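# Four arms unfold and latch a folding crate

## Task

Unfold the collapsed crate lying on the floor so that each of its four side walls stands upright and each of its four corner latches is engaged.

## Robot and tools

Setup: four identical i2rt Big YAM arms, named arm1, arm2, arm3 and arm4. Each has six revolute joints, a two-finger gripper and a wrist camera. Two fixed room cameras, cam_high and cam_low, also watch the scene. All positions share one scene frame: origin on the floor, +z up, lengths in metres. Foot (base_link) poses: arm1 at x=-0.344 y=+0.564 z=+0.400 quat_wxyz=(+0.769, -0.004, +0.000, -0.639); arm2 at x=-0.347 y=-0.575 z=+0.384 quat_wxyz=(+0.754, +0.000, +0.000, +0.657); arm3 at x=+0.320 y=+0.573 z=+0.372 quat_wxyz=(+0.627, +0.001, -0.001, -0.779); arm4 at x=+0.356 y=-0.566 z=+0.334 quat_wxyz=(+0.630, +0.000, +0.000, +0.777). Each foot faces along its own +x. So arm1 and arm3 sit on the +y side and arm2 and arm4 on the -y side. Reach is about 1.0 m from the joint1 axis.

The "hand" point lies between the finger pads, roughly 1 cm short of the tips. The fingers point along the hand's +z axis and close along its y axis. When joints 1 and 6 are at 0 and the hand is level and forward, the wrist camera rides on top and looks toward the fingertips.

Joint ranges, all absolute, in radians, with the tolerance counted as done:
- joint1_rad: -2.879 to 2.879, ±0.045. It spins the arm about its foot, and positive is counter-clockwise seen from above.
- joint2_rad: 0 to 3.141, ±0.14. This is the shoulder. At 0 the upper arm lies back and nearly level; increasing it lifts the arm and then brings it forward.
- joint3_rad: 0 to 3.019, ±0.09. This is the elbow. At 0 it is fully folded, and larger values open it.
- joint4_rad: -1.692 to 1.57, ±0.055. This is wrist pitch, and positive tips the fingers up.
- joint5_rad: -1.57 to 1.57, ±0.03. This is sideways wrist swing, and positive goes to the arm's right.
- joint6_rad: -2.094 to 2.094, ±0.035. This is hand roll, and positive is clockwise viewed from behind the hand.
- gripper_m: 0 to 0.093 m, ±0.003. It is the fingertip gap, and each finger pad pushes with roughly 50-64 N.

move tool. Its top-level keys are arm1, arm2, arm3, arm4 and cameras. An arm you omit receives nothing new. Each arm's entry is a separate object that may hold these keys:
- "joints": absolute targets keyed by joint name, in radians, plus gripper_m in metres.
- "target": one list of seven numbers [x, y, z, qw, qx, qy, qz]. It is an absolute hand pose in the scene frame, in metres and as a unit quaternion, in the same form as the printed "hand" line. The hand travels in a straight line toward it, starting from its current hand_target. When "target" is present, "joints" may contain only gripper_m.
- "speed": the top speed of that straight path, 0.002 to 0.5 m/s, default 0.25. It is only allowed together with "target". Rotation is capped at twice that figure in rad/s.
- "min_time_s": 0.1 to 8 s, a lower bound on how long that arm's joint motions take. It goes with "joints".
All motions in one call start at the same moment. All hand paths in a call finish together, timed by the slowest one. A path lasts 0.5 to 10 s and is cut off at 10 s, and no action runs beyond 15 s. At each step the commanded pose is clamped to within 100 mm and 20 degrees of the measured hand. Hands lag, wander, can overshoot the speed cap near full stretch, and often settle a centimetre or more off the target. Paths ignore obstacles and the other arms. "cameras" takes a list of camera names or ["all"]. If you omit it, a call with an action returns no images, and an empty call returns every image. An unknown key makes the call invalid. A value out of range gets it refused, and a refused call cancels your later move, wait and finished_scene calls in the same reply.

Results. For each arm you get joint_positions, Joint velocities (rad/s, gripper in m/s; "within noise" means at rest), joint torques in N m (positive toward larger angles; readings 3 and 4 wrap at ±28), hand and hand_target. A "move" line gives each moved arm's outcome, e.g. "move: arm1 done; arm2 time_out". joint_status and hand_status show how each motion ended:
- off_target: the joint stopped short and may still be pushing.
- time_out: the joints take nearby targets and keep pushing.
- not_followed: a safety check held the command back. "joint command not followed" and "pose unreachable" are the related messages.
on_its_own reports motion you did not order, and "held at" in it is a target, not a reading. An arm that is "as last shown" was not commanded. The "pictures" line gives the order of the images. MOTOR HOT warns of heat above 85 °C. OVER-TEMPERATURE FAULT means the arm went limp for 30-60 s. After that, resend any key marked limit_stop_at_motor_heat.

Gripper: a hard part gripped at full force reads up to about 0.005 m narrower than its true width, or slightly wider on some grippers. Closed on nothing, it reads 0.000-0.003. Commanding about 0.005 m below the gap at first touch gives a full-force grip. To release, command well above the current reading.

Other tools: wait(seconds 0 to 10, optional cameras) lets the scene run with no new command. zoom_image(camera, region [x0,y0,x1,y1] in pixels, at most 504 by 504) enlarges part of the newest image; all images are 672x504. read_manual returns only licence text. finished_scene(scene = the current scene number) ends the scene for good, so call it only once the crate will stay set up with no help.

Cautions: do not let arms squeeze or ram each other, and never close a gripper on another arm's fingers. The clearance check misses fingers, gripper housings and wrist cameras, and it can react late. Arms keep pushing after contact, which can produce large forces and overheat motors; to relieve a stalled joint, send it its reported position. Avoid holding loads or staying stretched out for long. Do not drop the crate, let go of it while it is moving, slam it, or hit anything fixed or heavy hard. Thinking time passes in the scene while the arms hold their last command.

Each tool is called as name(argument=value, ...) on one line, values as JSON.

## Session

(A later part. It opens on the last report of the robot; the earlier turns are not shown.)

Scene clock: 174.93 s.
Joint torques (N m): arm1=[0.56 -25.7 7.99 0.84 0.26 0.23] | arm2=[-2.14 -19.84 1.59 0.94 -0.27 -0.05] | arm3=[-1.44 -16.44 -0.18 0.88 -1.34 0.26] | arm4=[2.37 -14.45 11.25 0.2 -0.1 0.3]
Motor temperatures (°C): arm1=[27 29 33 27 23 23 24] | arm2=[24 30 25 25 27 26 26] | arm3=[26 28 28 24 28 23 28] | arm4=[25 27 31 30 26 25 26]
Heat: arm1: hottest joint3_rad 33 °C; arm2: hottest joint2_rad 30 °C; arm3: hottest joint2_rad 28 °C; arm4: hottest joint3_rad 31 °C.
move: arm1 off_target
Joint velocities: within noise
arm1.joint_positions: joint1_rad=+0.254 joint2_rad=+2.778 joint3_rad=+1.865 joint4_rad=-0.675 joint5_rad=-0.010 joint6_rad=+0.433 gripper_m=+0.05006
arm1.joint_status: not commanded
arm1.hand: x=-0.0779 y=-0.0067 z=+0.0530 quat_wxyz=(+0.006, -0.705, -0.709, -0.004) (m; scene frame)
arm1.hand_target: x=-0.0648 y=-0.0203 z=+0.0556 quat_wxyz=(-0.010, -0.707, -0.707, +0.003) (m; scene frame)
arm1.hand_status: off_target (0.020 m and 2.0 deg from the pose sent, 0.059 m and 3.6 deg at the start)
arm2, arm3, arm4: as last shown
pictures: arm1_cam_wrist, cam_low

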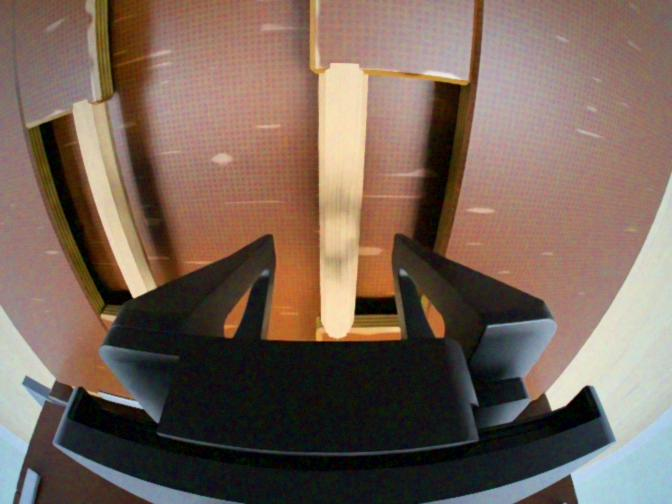

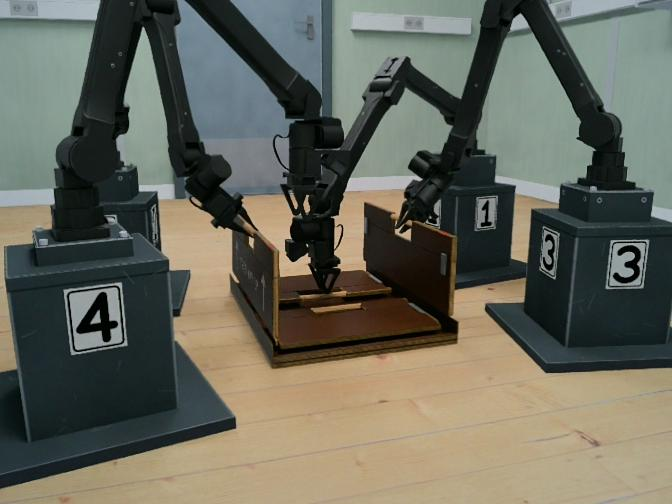

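move(arm1={"target": [-0.064, -0.018, 0.032, 0.010, 0.7071, 0.7071, -0.003], "speed": 0.08})

move(arm1={"joints": {"gripper_m": 0.012}}, cameras=["arm1_cam_wrist", "cam_low"])

zoom_image(camera="cam_low", region=[250, 230, 400, 330])

Scene clock: 179.13 s.
Joint torques (N m): arm1=[0.85 -25.88 7.91 0.9 0.25 0.21] | arm2=[-2.08 -19.78 1.58 0.95 -0.27 -0.05] | arm3=[-1.85 -16.97 -0.13 1.09 -1.39 0.25] | arm4=[2.32 -14.45 11.23 0.21 -0.1 0.3]
Motor temperatures (°C): arm1=[27 29 33 27 23 23 24] | arm2=[24 30 24 25 27 26 26] | arm3=[26 28 28 24 28 23 28] | arm4=[25 27 32 30 26 25 26]
Heat: arm1: hottest joint3_rad 33 °C; arm2: hottest joint2_rad 30 °C; arm3: hottest joint2_rad 28 °C; arm4: hottest joint3_rad 32 °C.
move: arm1 off_target
Joint velocities: within noise
arm1.joint_positions: joint1_rad=+0.255 joint2_rad=+2.824 joint3_rad=+1.896 joint4_rad=-0.657 joint5_rad=-0.010 joint6_rad=+0.437 gripper_m=+0.05006
arm1.joint_status: not commanded
arm1.hand: x=-0.0776 y=-0.0055 z=+0.0320 quat_wxyz=(+0.005, -0.706, -0.708, -0.003) (m; scene frame)
arm1.hand_target: x=-0.0650 y=-0.0173 z=+0.0320 quat_wxyz=(-0.010, -0.708, -0.706, +0.003) (m; scene frame)
arm1.hand_status: off_target (0.018 m and 1.9 deg from the pose sent, 0.028 m and 2.0 deg at the start)
arm2, arm3, arm4: as last shown
pictures: none

Scene clock: 179.93 s.
Joint torques (N m): arm1=[0.32 -25.41 7.76 0.96 0.05 0.18] | arm2=[-2.08 -19.78 1.59 0.95 -0.26 -0.05] | arm3=[-1.61 -17.03 -0.23 1.11 -1.4 0.26] | arm4=[2.37 -14.51 11.25 0.2 -0.1 0.3]
Motor temperatures (°C): arm1=[27 29 33 27 23 23 25] | arm2=[24 30 24 25 27 26 26] | arm3=[26 28 28 24 28 23 28] | arm4=[25 27 32 30 26 25 26]
Heat: arm1: hottest joint3_rad 33 °C; arm2: hottest joint2_rad 30 °C; arm3: hottest joint2_rad 28 °C; arm4: hottest joint3_rad 32 °C.
move: arm1 off_target
Joint velocities: within noise
arm1.joint_positions: joint1_rad=+0.254 joint2_rad=+2.824 joint3_rad=+1.896 joint4_rad=-0.658 joint5_rad=+0.004 joint6_rad=+0.447 gripper_m=+0.01703
arm1.joint_status: gripper_m off_target (ended at +0.01706, target +0.01200)
arm1.hand: x=-0.0808 y=-0.0066 z=+0.0320 quat_wxyz=(+0.008, -0.710, -0.704, +0.003) (m; scene frame)
arm1.hand_target: x=-0.0674 y=-0.0183 z=+0.0320 quat_wxyz=(-0.008, -0.711, -0.703, +0.007) (m; scene frame)
arm1.hand_status: not commanded
arm2, arm3, arm4: as last shown
pictures: arm1_cam_wrist, cam_low

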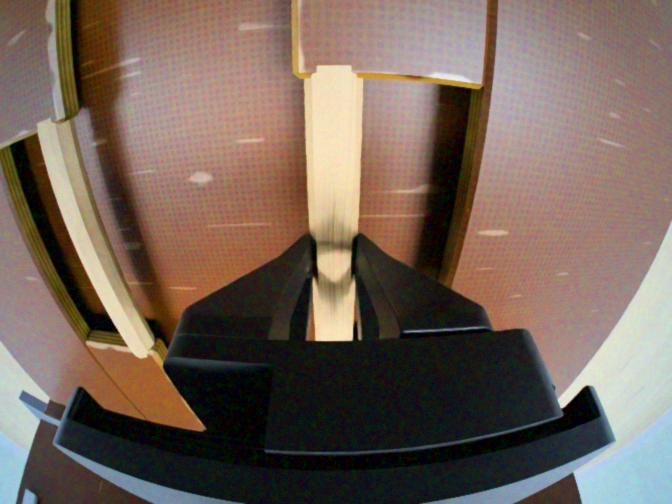

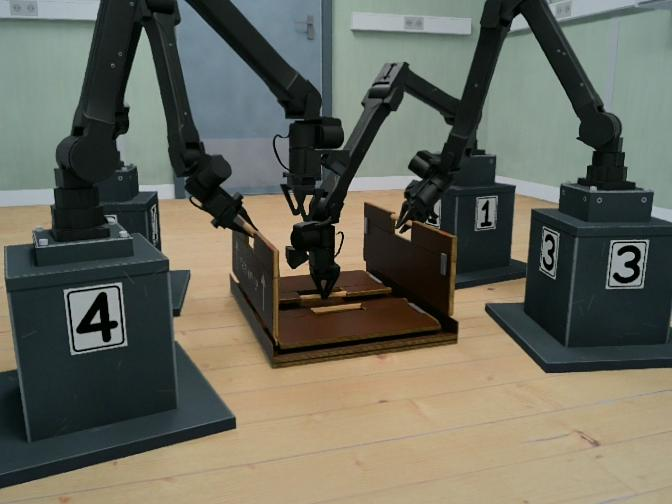

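Scaled by 3.360 from the camera's 672x504 image, which has a finer 960x720 frame.

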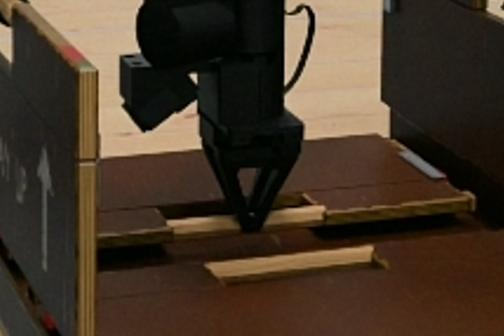

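move(arm1={"target": [-0.078, -0.0183, 0.106, 0.0716, 0.7044, 0.7044, 0.0586], "speed": 0.08})

move(arm1={"target": [-0.103, -0.018, 0.157, 0.1206, 0.6984, 0.6984, 0.1076], "speed": 0.1}, cameras=["arm1_cam_wrist", "cam_low", "cam_high"])

Scene clock: 185.93 s.
Joint torques (N m): arm1=[-0.03 -29.86 4.57 0.49 -0.01 -0.01] | arm2=[-2.08 -19.84 1.59 0.95 -0.22 -0.05] | arm3=[-1.9 -16.67 -0.14 0.96 -1.26 0.28] | arm4=[2.37 -14.45 11.25 0.2 -0.1 0.3]
Motor temperatures (°C): arm1=[27 30 32 27 23 23 25] | arm2=[24 30 24 25 27 26 26] | arm3=[26 28 28 24 29 23 28] | arm4=[25 28 32 30 26 25 26]
Heat: arm1: hottest joint3_rad 32 °C; arm2: hottest joint2_rad 30 °C; arm3: hottest joint5_rad 29 °C; arm4: hottest joint3_rad 32 °C.
move: arm1 off_target
Joint velocities: within noise
arm1.joint_positions: joint1_rad=+0.198 joint2_rad=+2.691 joint3_rad=+1.732 joint4_rad=-0.557 joint5_rad=-0.171 joint6_rad=+0.402 gripper_m=+0.01703
arm1.joint_status: not commanded
arm1.hand: x=-0.0852 y=-0.0063 z=+0.0783 quat_wxyz=(-0.058, -0.709, -0.700, -0.065) (m; scene frame)
arm1.hand_target: x=-0.0807 y=-0.0226 z=+0.1055 quat_wxyz=(-0.076, -0.704, -0.704, -0.057) (m; scene frame)
arm1.hand_status: off_target (0.031 m and 1.9 deg from the pose sent, 0.075 m and 11.6 deg at the start)
arm2.joint_positions: joint1_rad=-0.824 joint2_rad=+2.145 joint3_rad=+0.831 joint4_rad=+0.268 joint5_rad=-0.624 joint6_rad=+0.765 gripper_m=+0.01702
arm2.joint_status: not commanded
arm2.hand: x=-0.0038 y=-0.2117 z=+0.2401 quat_wxyz=(-0.003, +0.009, -0.923, -0.386) (m; scene frame)
arm2.hand_target: x=+0.0041 y=-0.2199 z=+0.2535 quat_wxyz=(-0.013, -0.001, -0.921, -0.390) (m; scene frame)
arm2.hand_status: not commanded
arm3.joint_positions: joint1_rad=-0.684 joint2_rad=+2.110 joint3_rad=+0.831 joint4_rad=+0.273 joint5_rad=-0.564 joint6_rad=+0.806 gripper_m=+0.01514
arm3.joint_status: not commanded
arm3.hand: x=-0.0153 y=+0.1883 z=+0.2385 quat_wxyz=(-0.378, -0.926, -0.015, +0.017) (m; scene frame)
arm3.hand_target: x=-0.0048 y=+0.1987 z=+0.2458 quat_wxyz=(-0.383, -0.924, +0.001, -0.003) (m; scene frame)
arm3.hand_status: not commanded
arm4: as last shown
pictures: none

Scene clock: 187.27 s.
Joint torques (N m): arm1=[-1.26 -31.03 3.97 -0.18 0.03 -0.06] | arm2=[-1.49 -19.72 1.83 0.94 -0.15 -0.02] | arm3=[-1.9 -16.56 -0.13 1.09 -1.26 0.3] | arm4=[2.37 -14.45 11.25 0.2 -0.1 0.3]
Motor temperatures (°C): arm1=[27 30 32 27 23 23 25] | arm2=[24 30 24 25 27 26 26] | arm3=[26 28 28 24 29 23 28] | arm4=[25 28 32 30 26 25 26]
Heat: arm1: hottest joint3_rad 32 °C; arm2: hottest joint2_rad 30 °C; arm3: hottest joint5_rad 29 °C; arm4: hottest joint3_rad 32 °C.
move: arm1 off_target
Joint velocities: within noise
arm1.joint_positions: joint1_rad=+0.135 joint2_rad=+2.579 joint3_rad=+1.611 joint4_rad=-0.511 joint5_rad=-0.316 joint6_rad=+0.351 gripper_m=+0.01705
arm1.joint_status: not commanded
arm1.hand: x=-0.1008 y=-0.0058 z=+0.1238 quat_wxyz=(-0.109, -0.703, -0.692, -0.118) (m; scene frame)
arm1.hand_target: x=-0.1015 y=-0.0176 z=+0.1553 quat_wxyz=(-0.121, -0.700, -0.695, -0.110) (m; scene frame)
arm1.hand_status: off_target (0.035 m and 2.0 deg from the pose sent, 0.082 m and 8.8 deg at the start)
arm2.joint_positions: joint1_rad=-0.830 joint2_rad=+2.145 joint3_rad=+0.827 joint4_rad=+0.268 joint5_rad=-0.631 joint6_rad=+0.762 gripper_m=+0.01702
arm2.joint_status: not commanded
arm2.hand: x=-0.0039 y=-0.2141 z=+0.2402 quat_wxyz=(-0.001, +0.008, -0.922, -0.387) (m; scene frame)
arm2.hand_target: x=+0.0033 y=-0.2192 z=+0.2540 quat_wxyz=(-0.011, +0.000, -0.920, -0.391) (m; scene frame)
arm2.hand_status: not commanded
arm3.joint_positions: joint1_rad=-0.684 joint2_rad=+2.110 joint3_rad=+0.829 joint4_rad=+0.273 joint5_rad=-0.564 joint6_rad=+0.806 gripper_m=+0.01514
arm3.joint_status: not commanded
arm3.hand: x=-0.0146 y=+0.1889 z=+0.2382 quat_wxyz=(-0.378, -0.926, -0.014, +0.016) (m; scene frame)
arm3.hand_target: x=-0.0042 y=+0.1992 z=+0.2455 quat_wxyz=(-0.382, -0.924, +0.002, -0.003) (m; scene frame)
arm3.hand_status: not commanded
arm4: as last shown
pictures: arm1_cam_wrist, cam_high, cam_low

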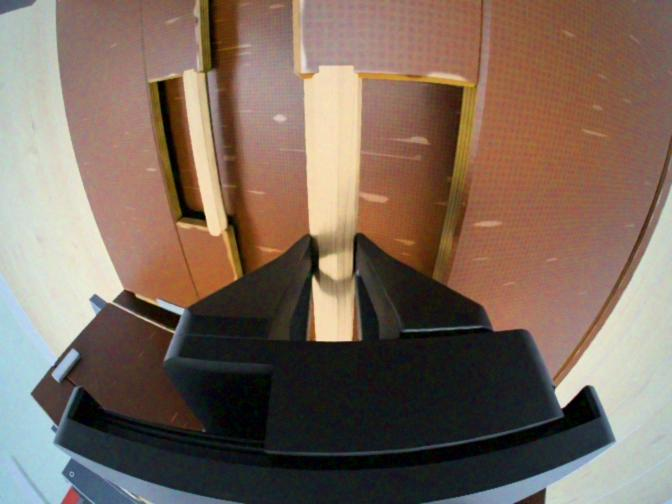

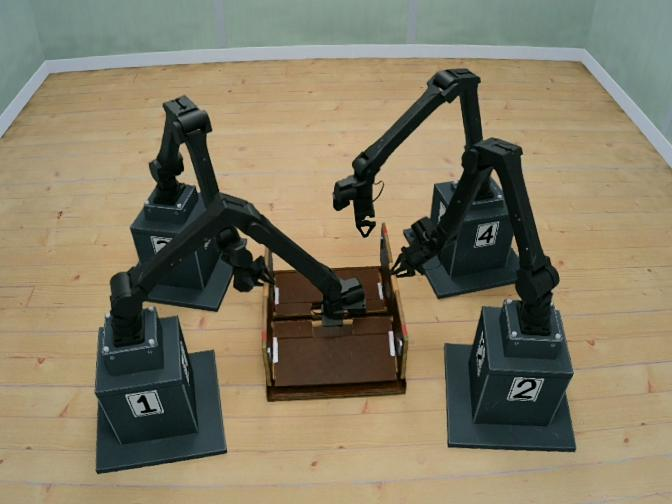

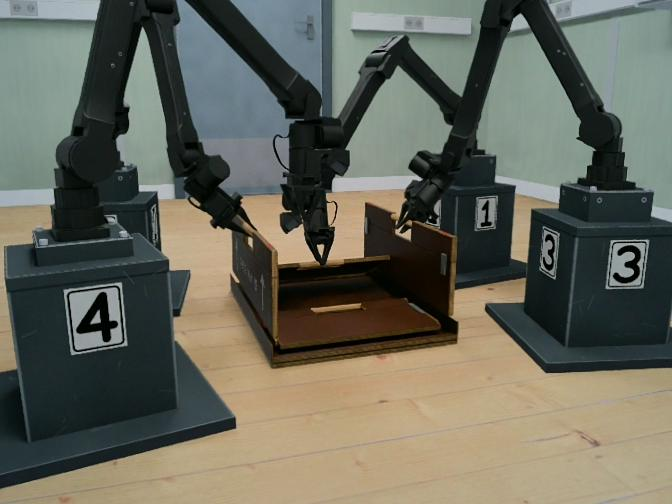

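move(arm1={"target": [-0.152, -0.017, 0.219, 0.163, 0.690, 0.690, 0.150], "speed": 0.1})

move(arm1={"target": [-0.215, -0.017, 0.249, 0.2226, 0.6744, 0.6744, 0.2096], "speed": 0.1}, cameras=["arm1_cam_wrist", "arm2_cam_wrist", "cam_low", "cam_high"])

zoom_image(camera="cam_low", region=[210, 180, 480, 380])

zoom_image(camera="cam_high", region=[255, 210, 425, 410])

Scene clock: 193.53 s.
Joint torques (N m): arm1=[-1.08 -29.45 4.56 -0.49 -0.07 -0.2] | arm2=[-1.32 -19.66 1.89 0.92 -0.1 -0.02] | arm3=[-1.26 -17.14 0.13 0.94 -1.18 0.26] | arm4=[2.37 -14.45 11.23 0.2 -0.1 0.3]
Motor temperatures (°C): arm1=[27 32 32 27 23 23 25] | arm2=[24 30 24 25 27 26 26] | arm3=[26 28 28 24 29 23 28] | arm4=[25 28 32 30 26 25 26]
Heat: arm1: hottest joint2_rad 32 °C; arm2: hottest joint2_rad 30 °C; arm3: hottest joint5_rad 29 °C; arm4: hottest joint3_rad 32 °C.
move: arm1 off_target
Joint velocities: within noise
arm1.joint_positions: joint1_rad=+0.036 joint2_rad=+2.438 joint3_rad=+1.496 joint4_rad=-0.537 joint5_rad=-0.435 joint6_rad=+0.255 gripper_m=+0.01647
arm1.joint_status: not commanded
arm1.hand: x=-0.1429 y=-0.0067 z=+0.1861 quat_wxyz=(-0.151, -0.695, -0.686, -0.157) (m; scene frame)
arm1.hand_target: x=-0.1468 y=-0.0165 z=+0.2177 quat_wxyz=(-0.162, -0.687, -0.692, -0.148) (m; scene frame)
arm1.hand_status: off_target (0.036 m and 1.8 deg from the pose sent, 0.109 m and 7.4 deg at the start)
arm2.joint_positions: joint1_rad=-0.833 joint2_rad=+2.144 joint3_rad=+0.826 joint4_rad=+0.268 joint5_rad=-0.634 joint6_rad=+0.762 gripper_m=+0.01703
arm2.joint_status: not commanded
arm2.hand: x=-0.0035 y=-0.2151 z=+0.2409 quat_wxyz=(-0.001, +0.007, -0.921, -0.388) (m; scene frame)
arm2.hand_target: x=+0.0037 y=-0.2194 z=+0.2547 quat_wxyz=(-0.011, +0.000, -0.920, -0.392) (m; scene frame)
arm2.hand_status: not commanded
arm3.joint_positions: joint1_rad=-0.684 joint2_rad=+2.110 joint3_rad=+0.828 joint4_rad=+0.275 joint5_rad=-0.567 joint6_rad=+0.808 gripper_m=+0.01514
arm3.joint_status: not commanded
arm3.hand: x=-0.0138 y=+0.1889 z=+0.2383 quat_wxyz=(-0.379, -0.925, -0.014, +0.015) (m; scene frame)
arm3.hand_target: x=-0.0044 y=+0.1987 z=+0.2458 quat_wxyz=(-0.383, -0.924, +0.001, -0.003) (m; scene frame)
arm3.hand_status: not commanded
arm4: as last shown
pictures: none

Scene clock: 195.07 s.
Joint torques (N m): arm1=[-3.31 -28.63 4.48 -0.64 0.16 -0.27] | arm2=[-1.32 -19.66 1.95 0.91 -0.08 -0.01] | arm3=[-1.49 -16.67 -0.09 0.96 -1.19 0.27] | arm4=[2.37 -14.51 11.25 0.2 -0.1 0.3]
Motor temperatures (°C): arm1=[27 32 32 27 23 23 25] | arm2=[24 30 24 25 27 26 26] | arm3=[26 28 28 24 29 23 28] | arm4=[25 28 32 30 26 25 26]
Heat: arm1: hottest joint2_rad 32 °C; arm2: hottest joint2_rad 30 °C; arm3: hottest joint5_rad 29 °C; arm4: hottest joint3_rad 32 °C.
move: arm1 off_target
Joint velocities: within noise
arm1.joint_positions: joint1_rad=-0.101 joint2_rad=+2.389 joint3_rad=+1.459 joint4_rad=-0.604 joint5_rad=-0.644 joint6_rad=+0.103 gripper_m=+0.01639
arm1.joint_status: not commanded
arm1.hand: x=-0.1928 y=-0.0066 z=+0.2230 quat_wxyz=(-0.215, -0.673, -0.670, -0.229) (m; scene frame)
arm1.hand_target: x=-0.2119 y=-0.0167 z=+0.2482 quat_wxyz=(-0.224, -0.672, -0.673, -0.213) (m; scene frame)
arm1.hand_status: off_target (0.036 m and 2.4 deg from the pose sent, 0.096 m and 10.6 deg at the start)
arm2, arm3, arm4: as last shown
arm2.hand_target: x=+0.0037 y=-0.2190 z=+0.2547 quat_wxyz=(-0.011, +0.000, -0.920, -0.392) (m; scene frame)
pictures: arm1_cam_wrist, arm2_cam_wrist, cam_high, cam_low

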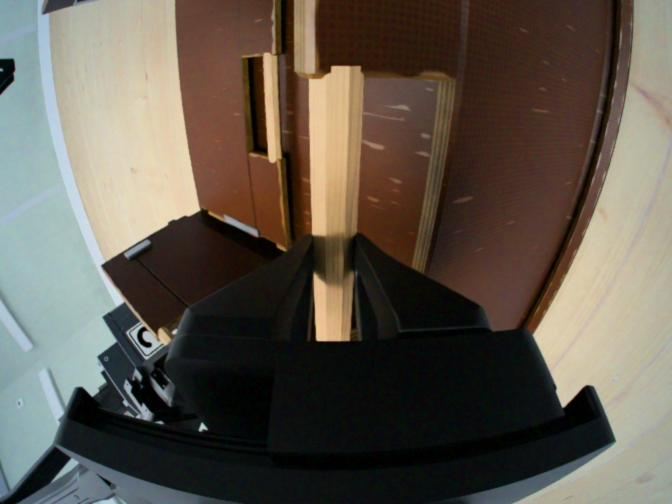

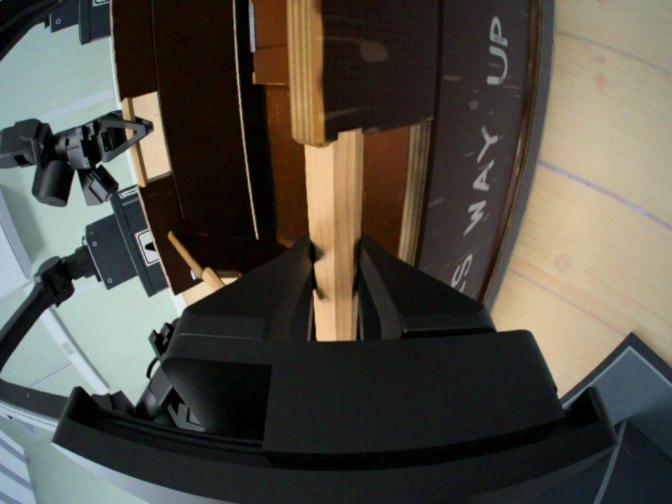

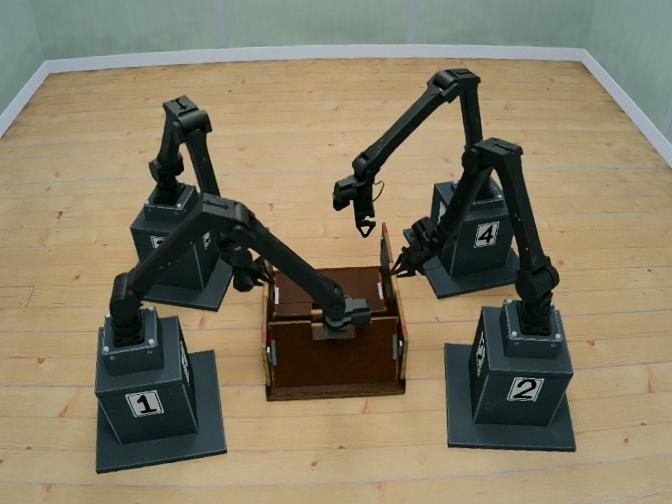

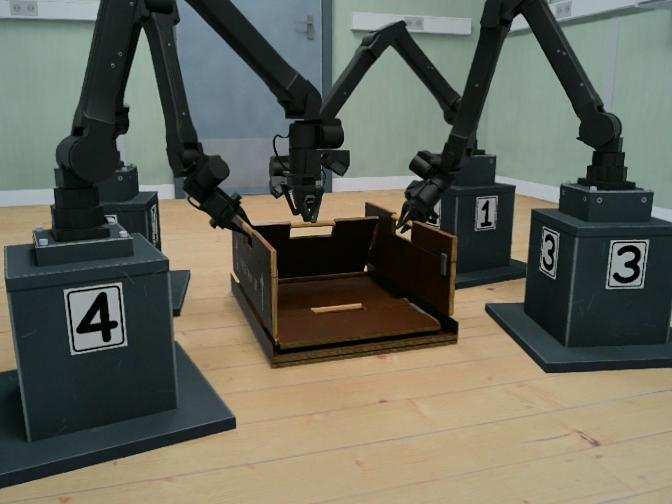

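Scaled by 1.867 from the camera's 672x504 image, which has a finer 960x720 frame.

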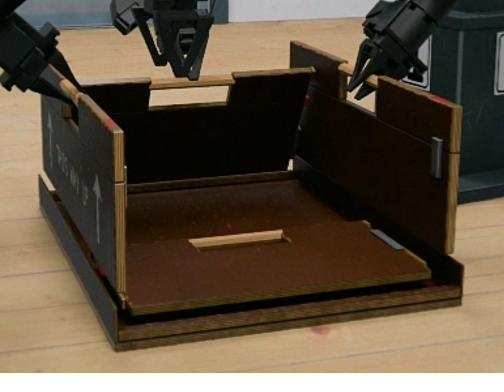

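Scaled by 2.520 from the camera's 672x504 image, which has a finer 960x720 frame.

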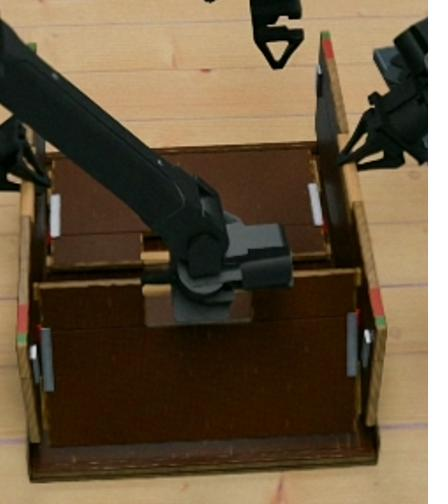

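move(arm1={"target": [-0.268, -0.017, 0.254, 0.2634, 0.6601, 0.6601, 0.2504], "speed": 0.08}, cameras=["arm1_cam_wrist", "cam_low", "cam_high"])

zoom_image(camera="cam_high", region=[255, 290, 425, 410])

Scene clock: 198.77 s.
Joint torques (N m): arm1=[-3.14 -25.58 6.38 -0.83 0.58 -0.29] | arm2=[-1.26 -19.6 1.95 0.91 -0.08 -0.01] | arm3=[-1.61 -16.67 0.06 1.01 -1.2 0.25] | arm4=[2.37 -14.45 11.25 0.21 -0.1 0.29]
Motor temperatures (°C): arm1=[27 32 32 27 23 23 25] | arm2=[24 29 24 25 27 26 26] | arm3=[26 28 28 24 29 23 28] | arm4=[25 28 33 30 26 25 26]
Heat: arm1: hottest joint2_rad 32 °C; arm2: hottest joint2_rad 29 °C; arm3: hottest joint5_rad 29 °C; arm4: hottest joint3_rad 33 °C.
move: arm1 off_target
Joint velocities: within noise
arm1.joint_positions: joint1_rad=-0.216 joint2_rad=+2.384 joint3_rad=+1.468 joint4_rad=-0.703 joint5_rad=-0.770 joint6_rad=-0.046 gripper_m=+0.01627
arm1.joint_status: not commanded
arm1.hand: x=-0.2421 y=-0.0067 z=+0.2423 quat_wxyz=(-0.260, -0.657, -0.655, -0.267) (m; scene frame)
arm1.hand_target: x=-0.2672 y=-0.0173 z=+0.2540 quat_wxyz=(-0.264, -0.659, -0.658, -0.250) (m; scene frame)
arm1.hand_status: off_target (0.030 m and 2.1 deg from the pose sent, 0.082 m and 6.3 deg at the start)
arm2.joint_positions: joint1_rad=-0.833 joint2_rad=+2.144 joint3_rad=+0.826 joint4_rad=+0.268 joint5_rad=-0.636 joint6_rad=+0.762 gripper_m=+0.01703
arm2.joint_status: not commanded
arm2.hand: x=-0.0037 y=-0.2150 z=+0.2410 quat_wxyz=(+0.000, +0.007, -0.921, -0.389) (m; scene frame)
arm2.hand_target: x=+0.0035 y=-0.2188 z=+0.2549 quat_wxyz=(-0.011, +0.000, -0.920, -0.393) (m; scene frame)
arm2.hand_status: not commanded
arm3: as last shown
arm4.joint_positions: joint1_rad=+0.182 joint2_rad=+1.864 joint3_rad=+1.176 joint4_rad=-0.911 joint5_rad=+0.002 joint6_rad=+0.378 gripper_m=+0.09396
arm4.joint_status: not commanded
arm4.hand: x=+0.1729 y=-0.1179 z=+0.3173 quat_wxyz=(+0.005, +0.711, -0.703, +0.013) (m; scene frame)
arm4.hand_target: x=+0.1619 y=-0.1022 z=+0.3188 quat_wxyz=(+0.000, +0.707, -0.707, +0.001) (m; scene frame)
arm4.hand_status: not commanded
pictures: arm1_cam_wrist, cam_high, cam_low

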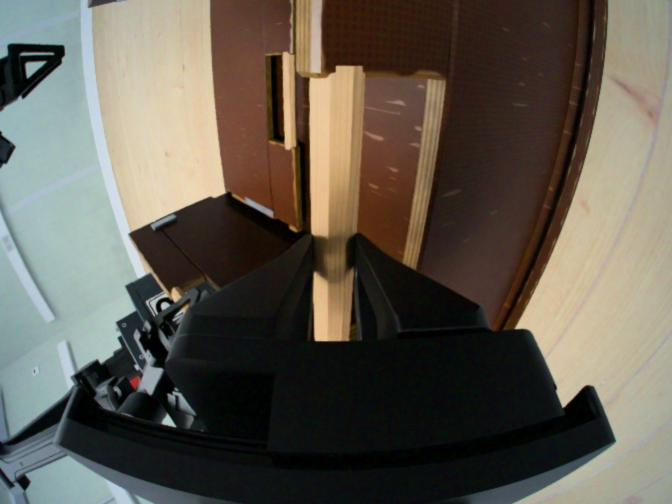

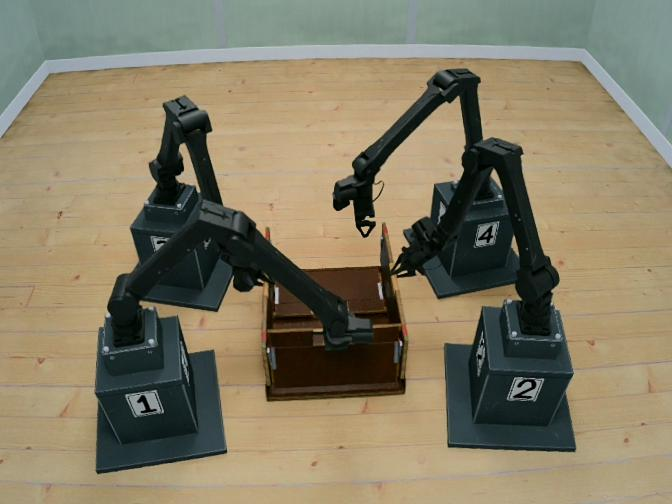

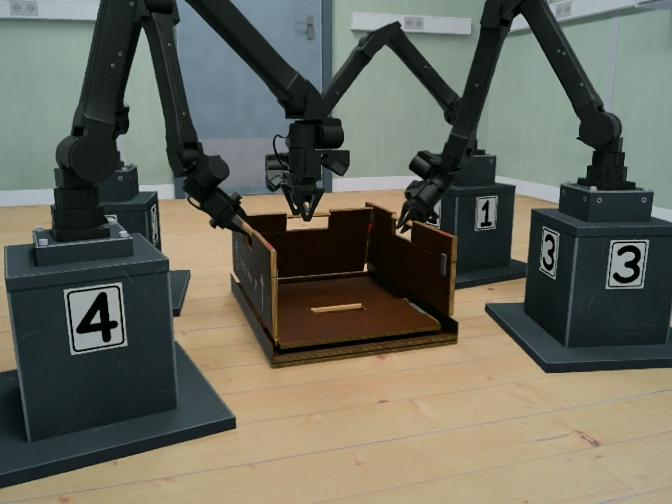

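Scaled by 2.965 from the camera's 672x504 image, which has a finer 960x720 frame.

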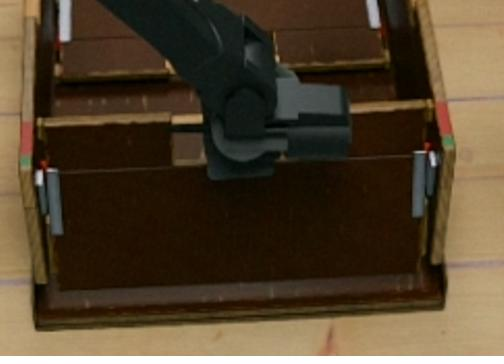

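move(arm1={"target": [-0.297, -0.017, 0.248, 0.2806, 0.6533, 0.6533, 0.2676], "speed": 0.06}, cameras=["cam_low", "cam_high"])

zoom_image(camera="cam_high", region=[255, 290, 425, 410])

zoom_image(camera="cam_low", region=[210, 180, 480, 380])

Scene clock: 201.90 s.
Joint torques (N m): arm1=[-4.78 -23.65 6.78 -0.69 0.48 -0.38] | arm2=[-1.2 -19.72 1.95 0.92 -0.07 -0.01] | arm3=[-1.61 -16.97 0.1 0.96 -1.19 0.25] | arm4=[2.37 -14.45 11.25 0.2 -0.1 0.3]
Motor temperatures (°C): arm1=[27 32 32 27 23 23 25] | arm2=[24 29 24 25 27 26 26] | arm3=[26 28 27 24 29 23 28] | arm4=[25 28 33 30 26 25 26]
Heat: arm1: hottest joint2_rad 32 °C; arm2: hottest joint2_rad 29 °C; arm3: hottest joint5_rad 29 °C; arm4: hottest joint3_rad 33 °C.
move: arm1 off_target
Joint velocities: within noise
arm1.joint_positions: joint1_rad=-0.257 joint2_rad=+2.401 joint3_rad=+1.497 joint4_rad=-0.772 joint5_rad=-0.816 joint6_rad=-0.126 gripper_m=+0.01621
arm1.joint_status: not commanded
arm1.hand: x=-0.2599 y=-0.0074 z=+0.2464 quat_wxyz=(-0.276, -0.646, -0.653, -0.284) (m; scene frame)
arm1.hand_target: x=-0.2960 y=-0.0163 z=+0.2482 quat_wxyz=(-0.281, -0.653, -0.651, -0.266) (m; scene frame)
arm1.hand_status: off_target (0.038 m and 2.2 deg from the pose sent, 0.056 m and 2.4 deg at the start)
arm2.joint_positions: joint1_rad=-0.833 joint2_rad=+2.144 joint3_rad=+0.824 joint4_rad=+0.268 joint5_rad=-0.636 joint6_rad=+0.762 gripper_m=+0.01703
arm2.joint_status: not commanded
arm2.hand: x=-0.0044 y=-0.2155 z=+0.2407 quat_wxyz=(+0.001, +0.007, -0.921, -0.389) (m; scene frame)
arm2.hand_target: x=+0.0028 y=-0.2192 z=+0.2546 quat_wxyz=(-0.010, +0.000, -0.920, -0.392) (m; scene frame)
arm2.hand_status: not commanded
arm3, arm4: as last shown
pictures: cam_high, cam_low

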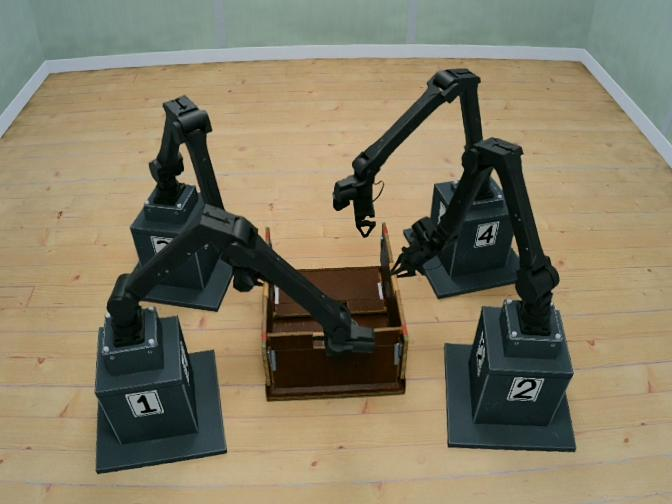

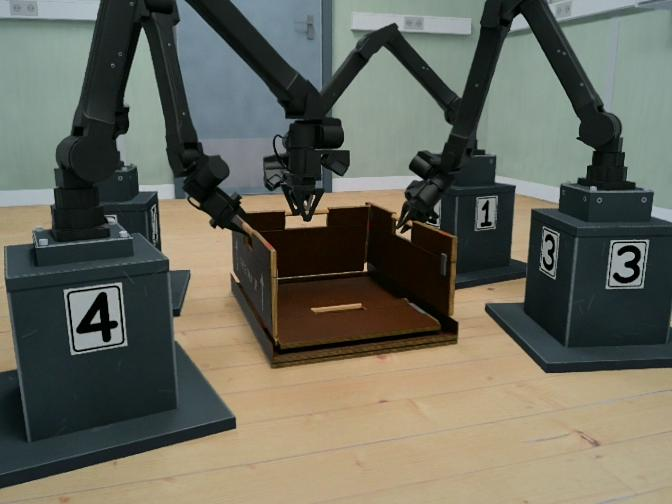

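Scaled by 2.965 from the camera's 672x504 image, which has a finer 960x720 frame.

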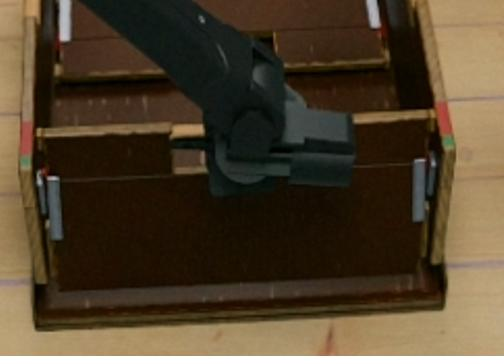

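Scaled by 1.867 from the camera's 672x504 image, which has a finer 960x720 frame.

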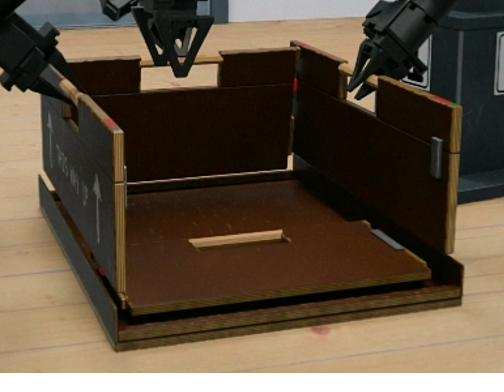

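move(arm1={"target": [-0.318, -0.017, 0.243, 0.2806, 0.6533, 0.6533, 0.2676], "speed": 0.06}, cameras=["arm1_cam_wrist", "cam_low", "cam_high"])

zoom_image(camera="cam_high", region=[255, 290, 425, 410])

zoom_image(camera="cam_low", region=[210, 180, 480, 380])

Scene clock: 205.73 s.
Joint torques (N m): arm1=[-2.78 -22.42 7.31 -0.13 0.67 -0.17] | arm2=[-1.26 -19.6 1.96 0.91 -0.08 -0.01] | arm3=[-1.26 -16.62 -0.05 0.98 -1.21 0.27] | arm4=[2.37 -14.45 11.23 0.21 -0.1 0.3]
Motor temperatures (°C): arm1=[27 32 32 27 23 23 25] | arm2=[24 29 24 25 27 26 26] | arm3=[26 28 27 24 29 23 28] | arm4=[25 28 33 30 26 25 26]
Heat: arm1: hottest joint2_rad 32 °C; arm2: hottest joint2_rad 29 °C; arm3: hottest joint5_rad 29 °C; arm4: hottest joint3_rad 33 °C.
move: arm1 off_target
Joint velocities: within noise
arm1.joint_positions: joint1_rad=-0.320 joint2_rad=+2.407 joint3_rad=+1.522 joint4_rad=-0.847 joint5_rad=-0.814 joint6_rad=-0.199 gripper_m=+0.01507
arm1.joint_status: not commanded
arm1.hand: x=-0.2955 y=-0.0075 z=+0.2502 quat_wxyz=(-0.279, -0.650, -0.647, -0.285) (m; scene frame)
arm1.hand_target: x=-0.3170 y=-0.0149 z=+0.2435 quat_wxyz=(-0.278, -0.654, -0.650, -0.271) (m; scene frame)
arm1.hand_status: off_target (0.025 m and 2.2 deg from the pose sent, 0.059 m and 2.2 deg at the start)
arm2, arm3, arm4: as last shown
arm2.hand_target: x=+0.0028 y=-0.2192 z=+0.2545 quat_wxyz=(-0.010, +0.000, -0.920, -0.392) (m; scene frame)
pictures: arm1_cam_wrist, cam_high, cam_low

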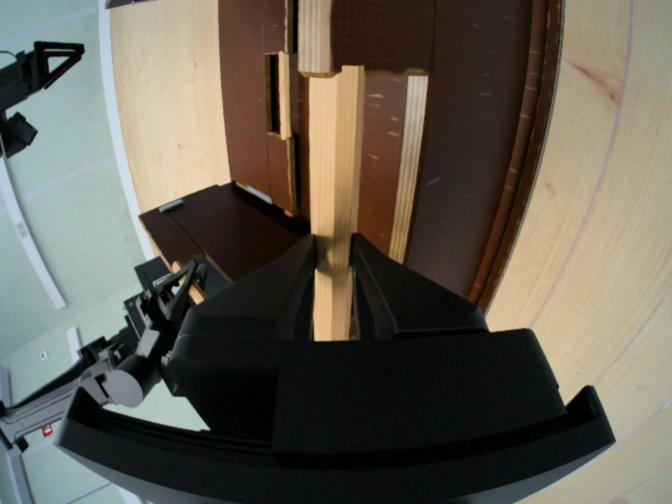

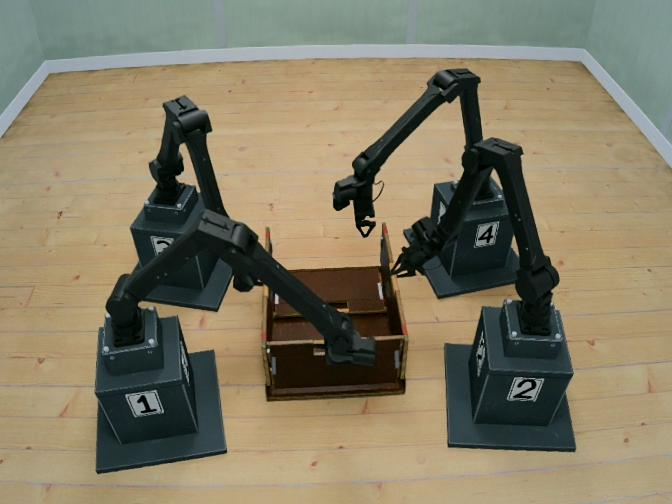

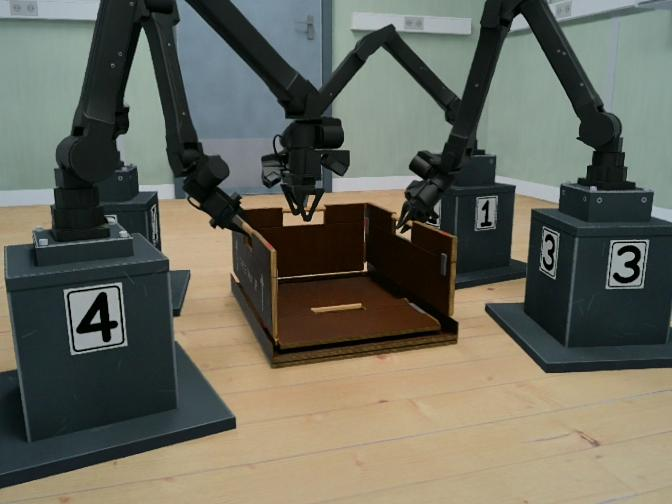

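Scaled by 2.965 from the camera's 672x504 image, which has a finer 960x720 frame.

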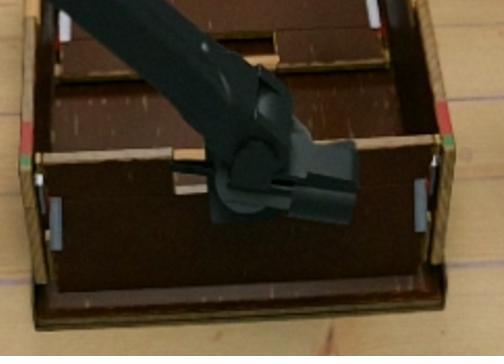

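Scaled by 1.867 from the camera's 672x504 image, which has a finer 960x720 frame.

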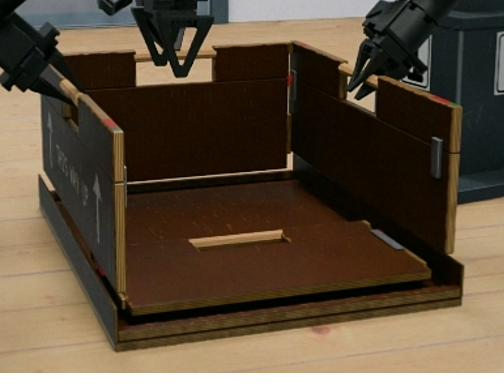

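move(arm4={"target": [0.019, 0.006, 0.115, -0.005, 0.7071, -0.7071, -0.012], "speed": 0.2, "joints": {"gripper_m": 0.05}}, cameras=["arm4_cam_wrist", "arm2_cam_wrist", "arm3_cam_wrist"])

Scene clock: 212.30 s.
Joint torques (N m): arm1=[-2.55 -21.89 7.25 -0.13 0.62 -0.16] | arm2=[-1.26 -19.66 1.95 0.91 -0.08 -0.01] | arm3=[-1.2 -16.85 0.01 0.92 -1.17 0.28] | arm4=[1.73 -21.89 10.66 -0.44 0.03 0.3]
Motor temperatures (°C): arm1=[27 32 32 27 23 23 26] | arm2=[24 29 24 25 27 26 26] | arm3=[26 28 27 24 29 23 28] | arm4=[25 28 33 30 26 25 26]
Heat: arm1: hottest joint2_rad 32 °C; arm2: hottest joint2_rad 29 °C; arm3: hottest joint5_rad 29 °C; arm4: hottest joint3_rad 33 °C.
move: arm4 off_target
Joint velocities: within noise
arm1, arm2, arm3: as last shown
arm1.joint_positions: joint1_rad=-0.320 joint2_rad=+2.407 joint3_rad=+1.522 joint4_rad=-0.847 joint5_rad=-0.814 joint6_rad=-0.199 gripper_m=+0.01506
arm4.joint_positions: joint1_rad=+0.324 joint2_rad=+2.522 joint3_rad=+1.771 joint4_rad=-0.795 joint5_rad=+0.004 joint6_rad=+0.512 gripper_m=+0.05007
arm4.joint_status: all done
arm4.hand: x=+0.0247 y=-0.0012 z=+0.1208 quat_wxyz=(-0.005, +0.714, -0.700, -0.012) (m; scene frame)
arm4.hand_target: x=+0.0190 y=+0.0039 z=+0.1137 quat_wxyz=(-0.006, +0.709, -0.705, -0.012) (m; scene frame)
arm4.hand_status: off_target (0.011 m and 1.1 deg from the pose sent, 0.283 m and 3.2 deg at the start)
pictures: arm2_cam_wrist, arm3_cam_wrist, arm4_cam_wrist

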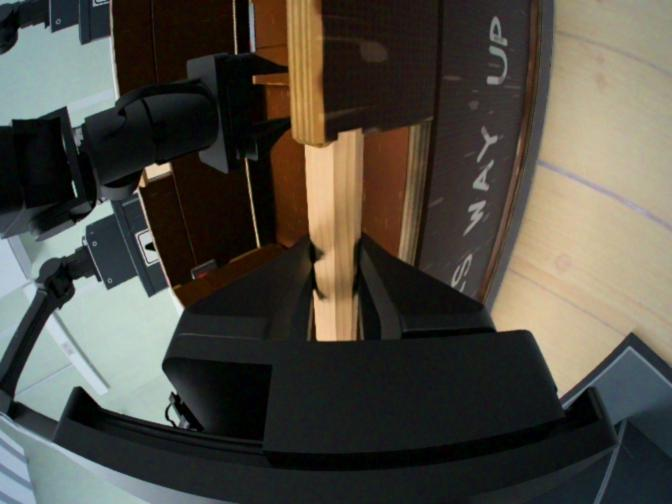

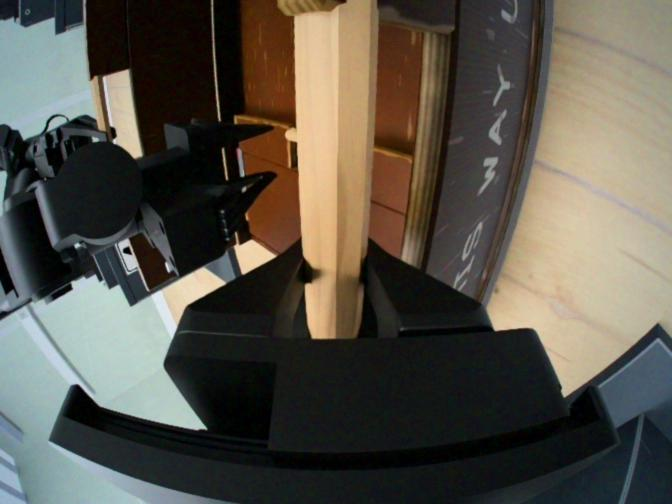

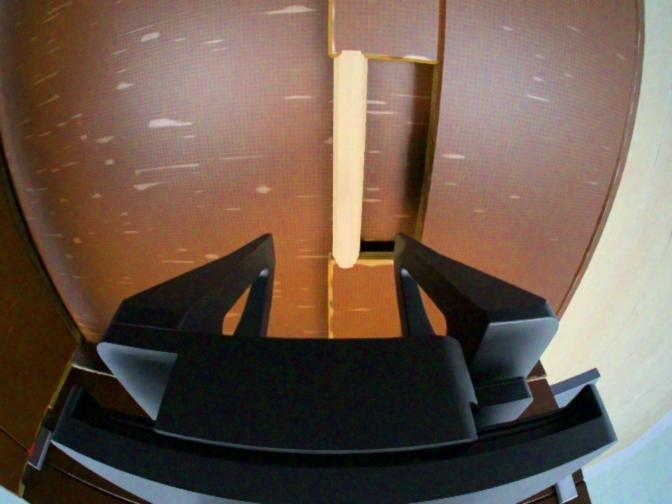

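move(arm4={"target": [0.026, 0.002, 0.050, -0.005, 0.7071, -0.7071, -0.006], "speed": 0.12}, cameras=["arm4_cam_wrist"])

Scene clock: 217.13 s.
Joint torques (N m): arm1=[-2.78 -21.83 7.17 -0.13 0.66 -0.21] | arm2=[-1.26 -19.66 1.95 0.94 -0.08 -0.01] | arm3=[-1.67 -17.03 -0.12 1.1 -1.18 0.25] | arm4=[1.49 -21.66 9.78 0.28 0.03 0.27]
Motor temperatures (°C): arm1=[27 33 32 27 23 23 26] | arm2=[24 29 24 25 27 26 26] | arm3=[26 28 27 24 29 23 28] | arm4=[25 28 33 30 26 25 26]
Heat: arm1: hottest joint2_rad 33 °C; arm2: hottest joint2_rad 29 °C; arm3: hottest joint5_rad 29 °C; arm4: hottest joint3_rad 33 °C.
move: arm4 off_target
Joint velocities: within noise
arm1, arm2, arm3: as last shown
arm4.joint_positions: joint1_rad=+0.320 joint2_rad=+2.648 joint3_rad=+1.822 joint4_rad=-0.752 joint5_rad=+0.005 joint6_rad=+0.513 gripper_m=+0.05007
arm4.joint_status: not commanded
arm4.hand: x=+0.0327 y=-0.0086 z=+0.0556 quat_wxyz=(-0.001, +0.712, -0.702, +0.004) (m; scene frame)
arm4.hand_target: x=+0.0293 y=+0.0025 z=+0.0506 quat_wxyz=(-0.005, +0.705, -0.709, -0.006) (m; scene frame)
arm4.hand_status: off_target (0.014 m and 1.5 deg from the pose sent, 0.071 m and 1.3 deg at the start)
pictures: arm4_cam_wrist

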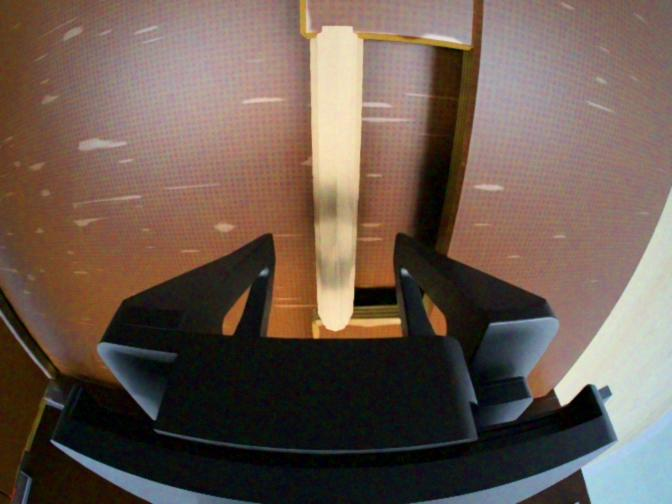

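move(arm4={"target": [0.027, 0.006, 0.026, -0.005, 0.7071, -0.7071, -0.008], "speed": 0.08})

move(arm4={"joints": {"gripper_m": 0.012}}, cameras=["arm4_cam_wrist"])

Scene clock: 219.57 s.
Joint torques (N m): arm1=[-2.84 -22.12 7.2 0.01 0.66 -0.2] | arm2=[-1.26 -19.6 1.96 0.9 -0.08 -0.01] | arm3=[-2.02 -16.62 0.03 0.98 -1.18 0.29] | arm4=[1.44 -21.95 9.88 0.24 -0.02 0.21]
Motor temperatures (°C): arm1=[27 33 32 27 23 23 26] | arm2=[24 29 24 25 27 26 26] | arm3=[26 28 27 24 29 23 28] | arm4=[25 28 33 30 26 25 26]
Heat: arm1: hottest joint2_rad 33 °C; arm2: hottest joint2_rad 29 °C; arm3: hottest joint5_rad 29 °C; arm4: hottest joint3_rad 33 °C.
move: arm4 off_target
Joint velocities: within noise
arm1, arm2, arm3: as last shown
arm4.joint_positions: joint1_rad=+0.320 joint2_rad=+2.699 joint3_rad=+1.866 joint4_rad=-0.733 joint5_rad=+0.005 joint6_rad=+0.513 gripper_m=+0.05007
arm4.joint_status: not commanded
arm4.hand: x=+0.0293 y=-0.0026 z=+0.0353 quat_wxyz=(-0.003, +0.712, -0.702, -0.002) (m; scene frame)
arm4.hand_target: x=+0.0272 y=+0.0058 z=+0.0262 quat_wxyz=(-0.005, +0.707, -0.707, -0.009) (m; scene frame)
arm4.hand_status: off_target (0.013 m and 1.1 deg from the pose sent, 0.033 m and 1.6 deg at the start)
pictures: none

Scene clock: 220.37 s.
Joint torques (N m): arm1=[-2.9 -22.3 7.16 0.03 0.63 -0.19] | arm2=[-1.26 -19.6 1.95 0.91 -0.08 -0.01] | arm3=[-1.44 -16.85 0.02 0.95 -1.22 0.24] | arm4=[1.79 -21.89 9.87 0.34 -0.16 0.21]
Motor temperatures (°C): arm1=[27 33 32 27 23 23 26] | arm2=[24 29 24 25 27 26 26] | arm3=[26 28 27 24 29 23 28] | arm4=[25 28 33 30 26 25 26]
Heat: arm1: hottest joint2_rad 33 °C; arm2: hottest joint2_rad 29 °C; arm3: hottest joint5_rad 29 °C; arm4: hottest joint3_rad 33 °C.
move: arm4 off_target
Joint velocities: within noise
arm1, arm2: as last shown
arm3.joint_positions: joint1_rad=-0.684 joint2_rad=+2.110 joint3_rad=+0.828 joint4_rad=+0.275 joint5_rad=-0.567 joint6_rad=+0.808 gripper_m=+0.01514
arm3.joint_status: not commanded
arm3.hand: x=-0.0138 y=+0.1889 z=+0.2383 quat_wxyz=(-0.379, -0.925, -0.014, +0.015) (m; scene frame)
arm3.hand_target: x=-0.0044 y=+0.1987 z=+0.2458 quat_wxyz=(-0.383, -0.924, +0.001, -0.003) (m; scene frame)
arm3.hand_status: not commanded
arm4.joint_positions: joint1_rad=+0.318 joint2_rad=+2.699 joint3_rad=+1.865 joint4_rad=-0.735 joint5_rad=+0.017 joint6_rad=+0.515 gripper_m=+0.01689
arm4.joint_status: gripper_m off_target (ended at +0.01692, target +0.01200)
arm4.hand: x=+0.0326 y=-0.0021 z=+0.0350 quat_wxyz=(-0.009, +0.711, -0.703, +0.001) (m; scene frame)
arm4.hand_target: x=+0.0276 y=+0.0053 z=+0.0259 quat_wxyz=(-0.009, +0.707, -0.707, -0.007) (m; scene frame)
arm4.hand_status: not commanded
pictures: arm4_cam_wrist

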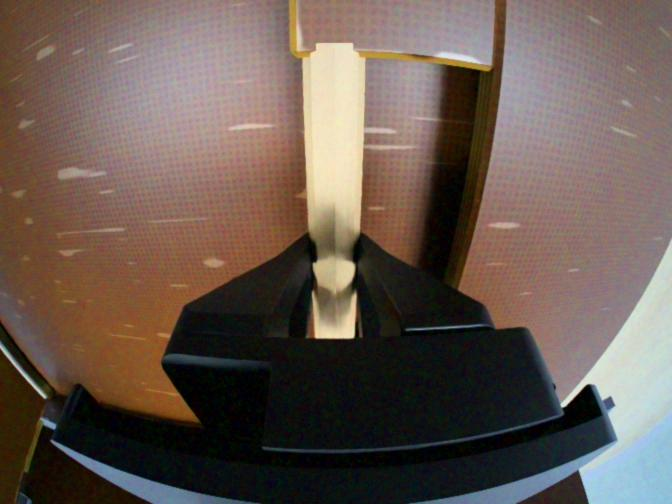

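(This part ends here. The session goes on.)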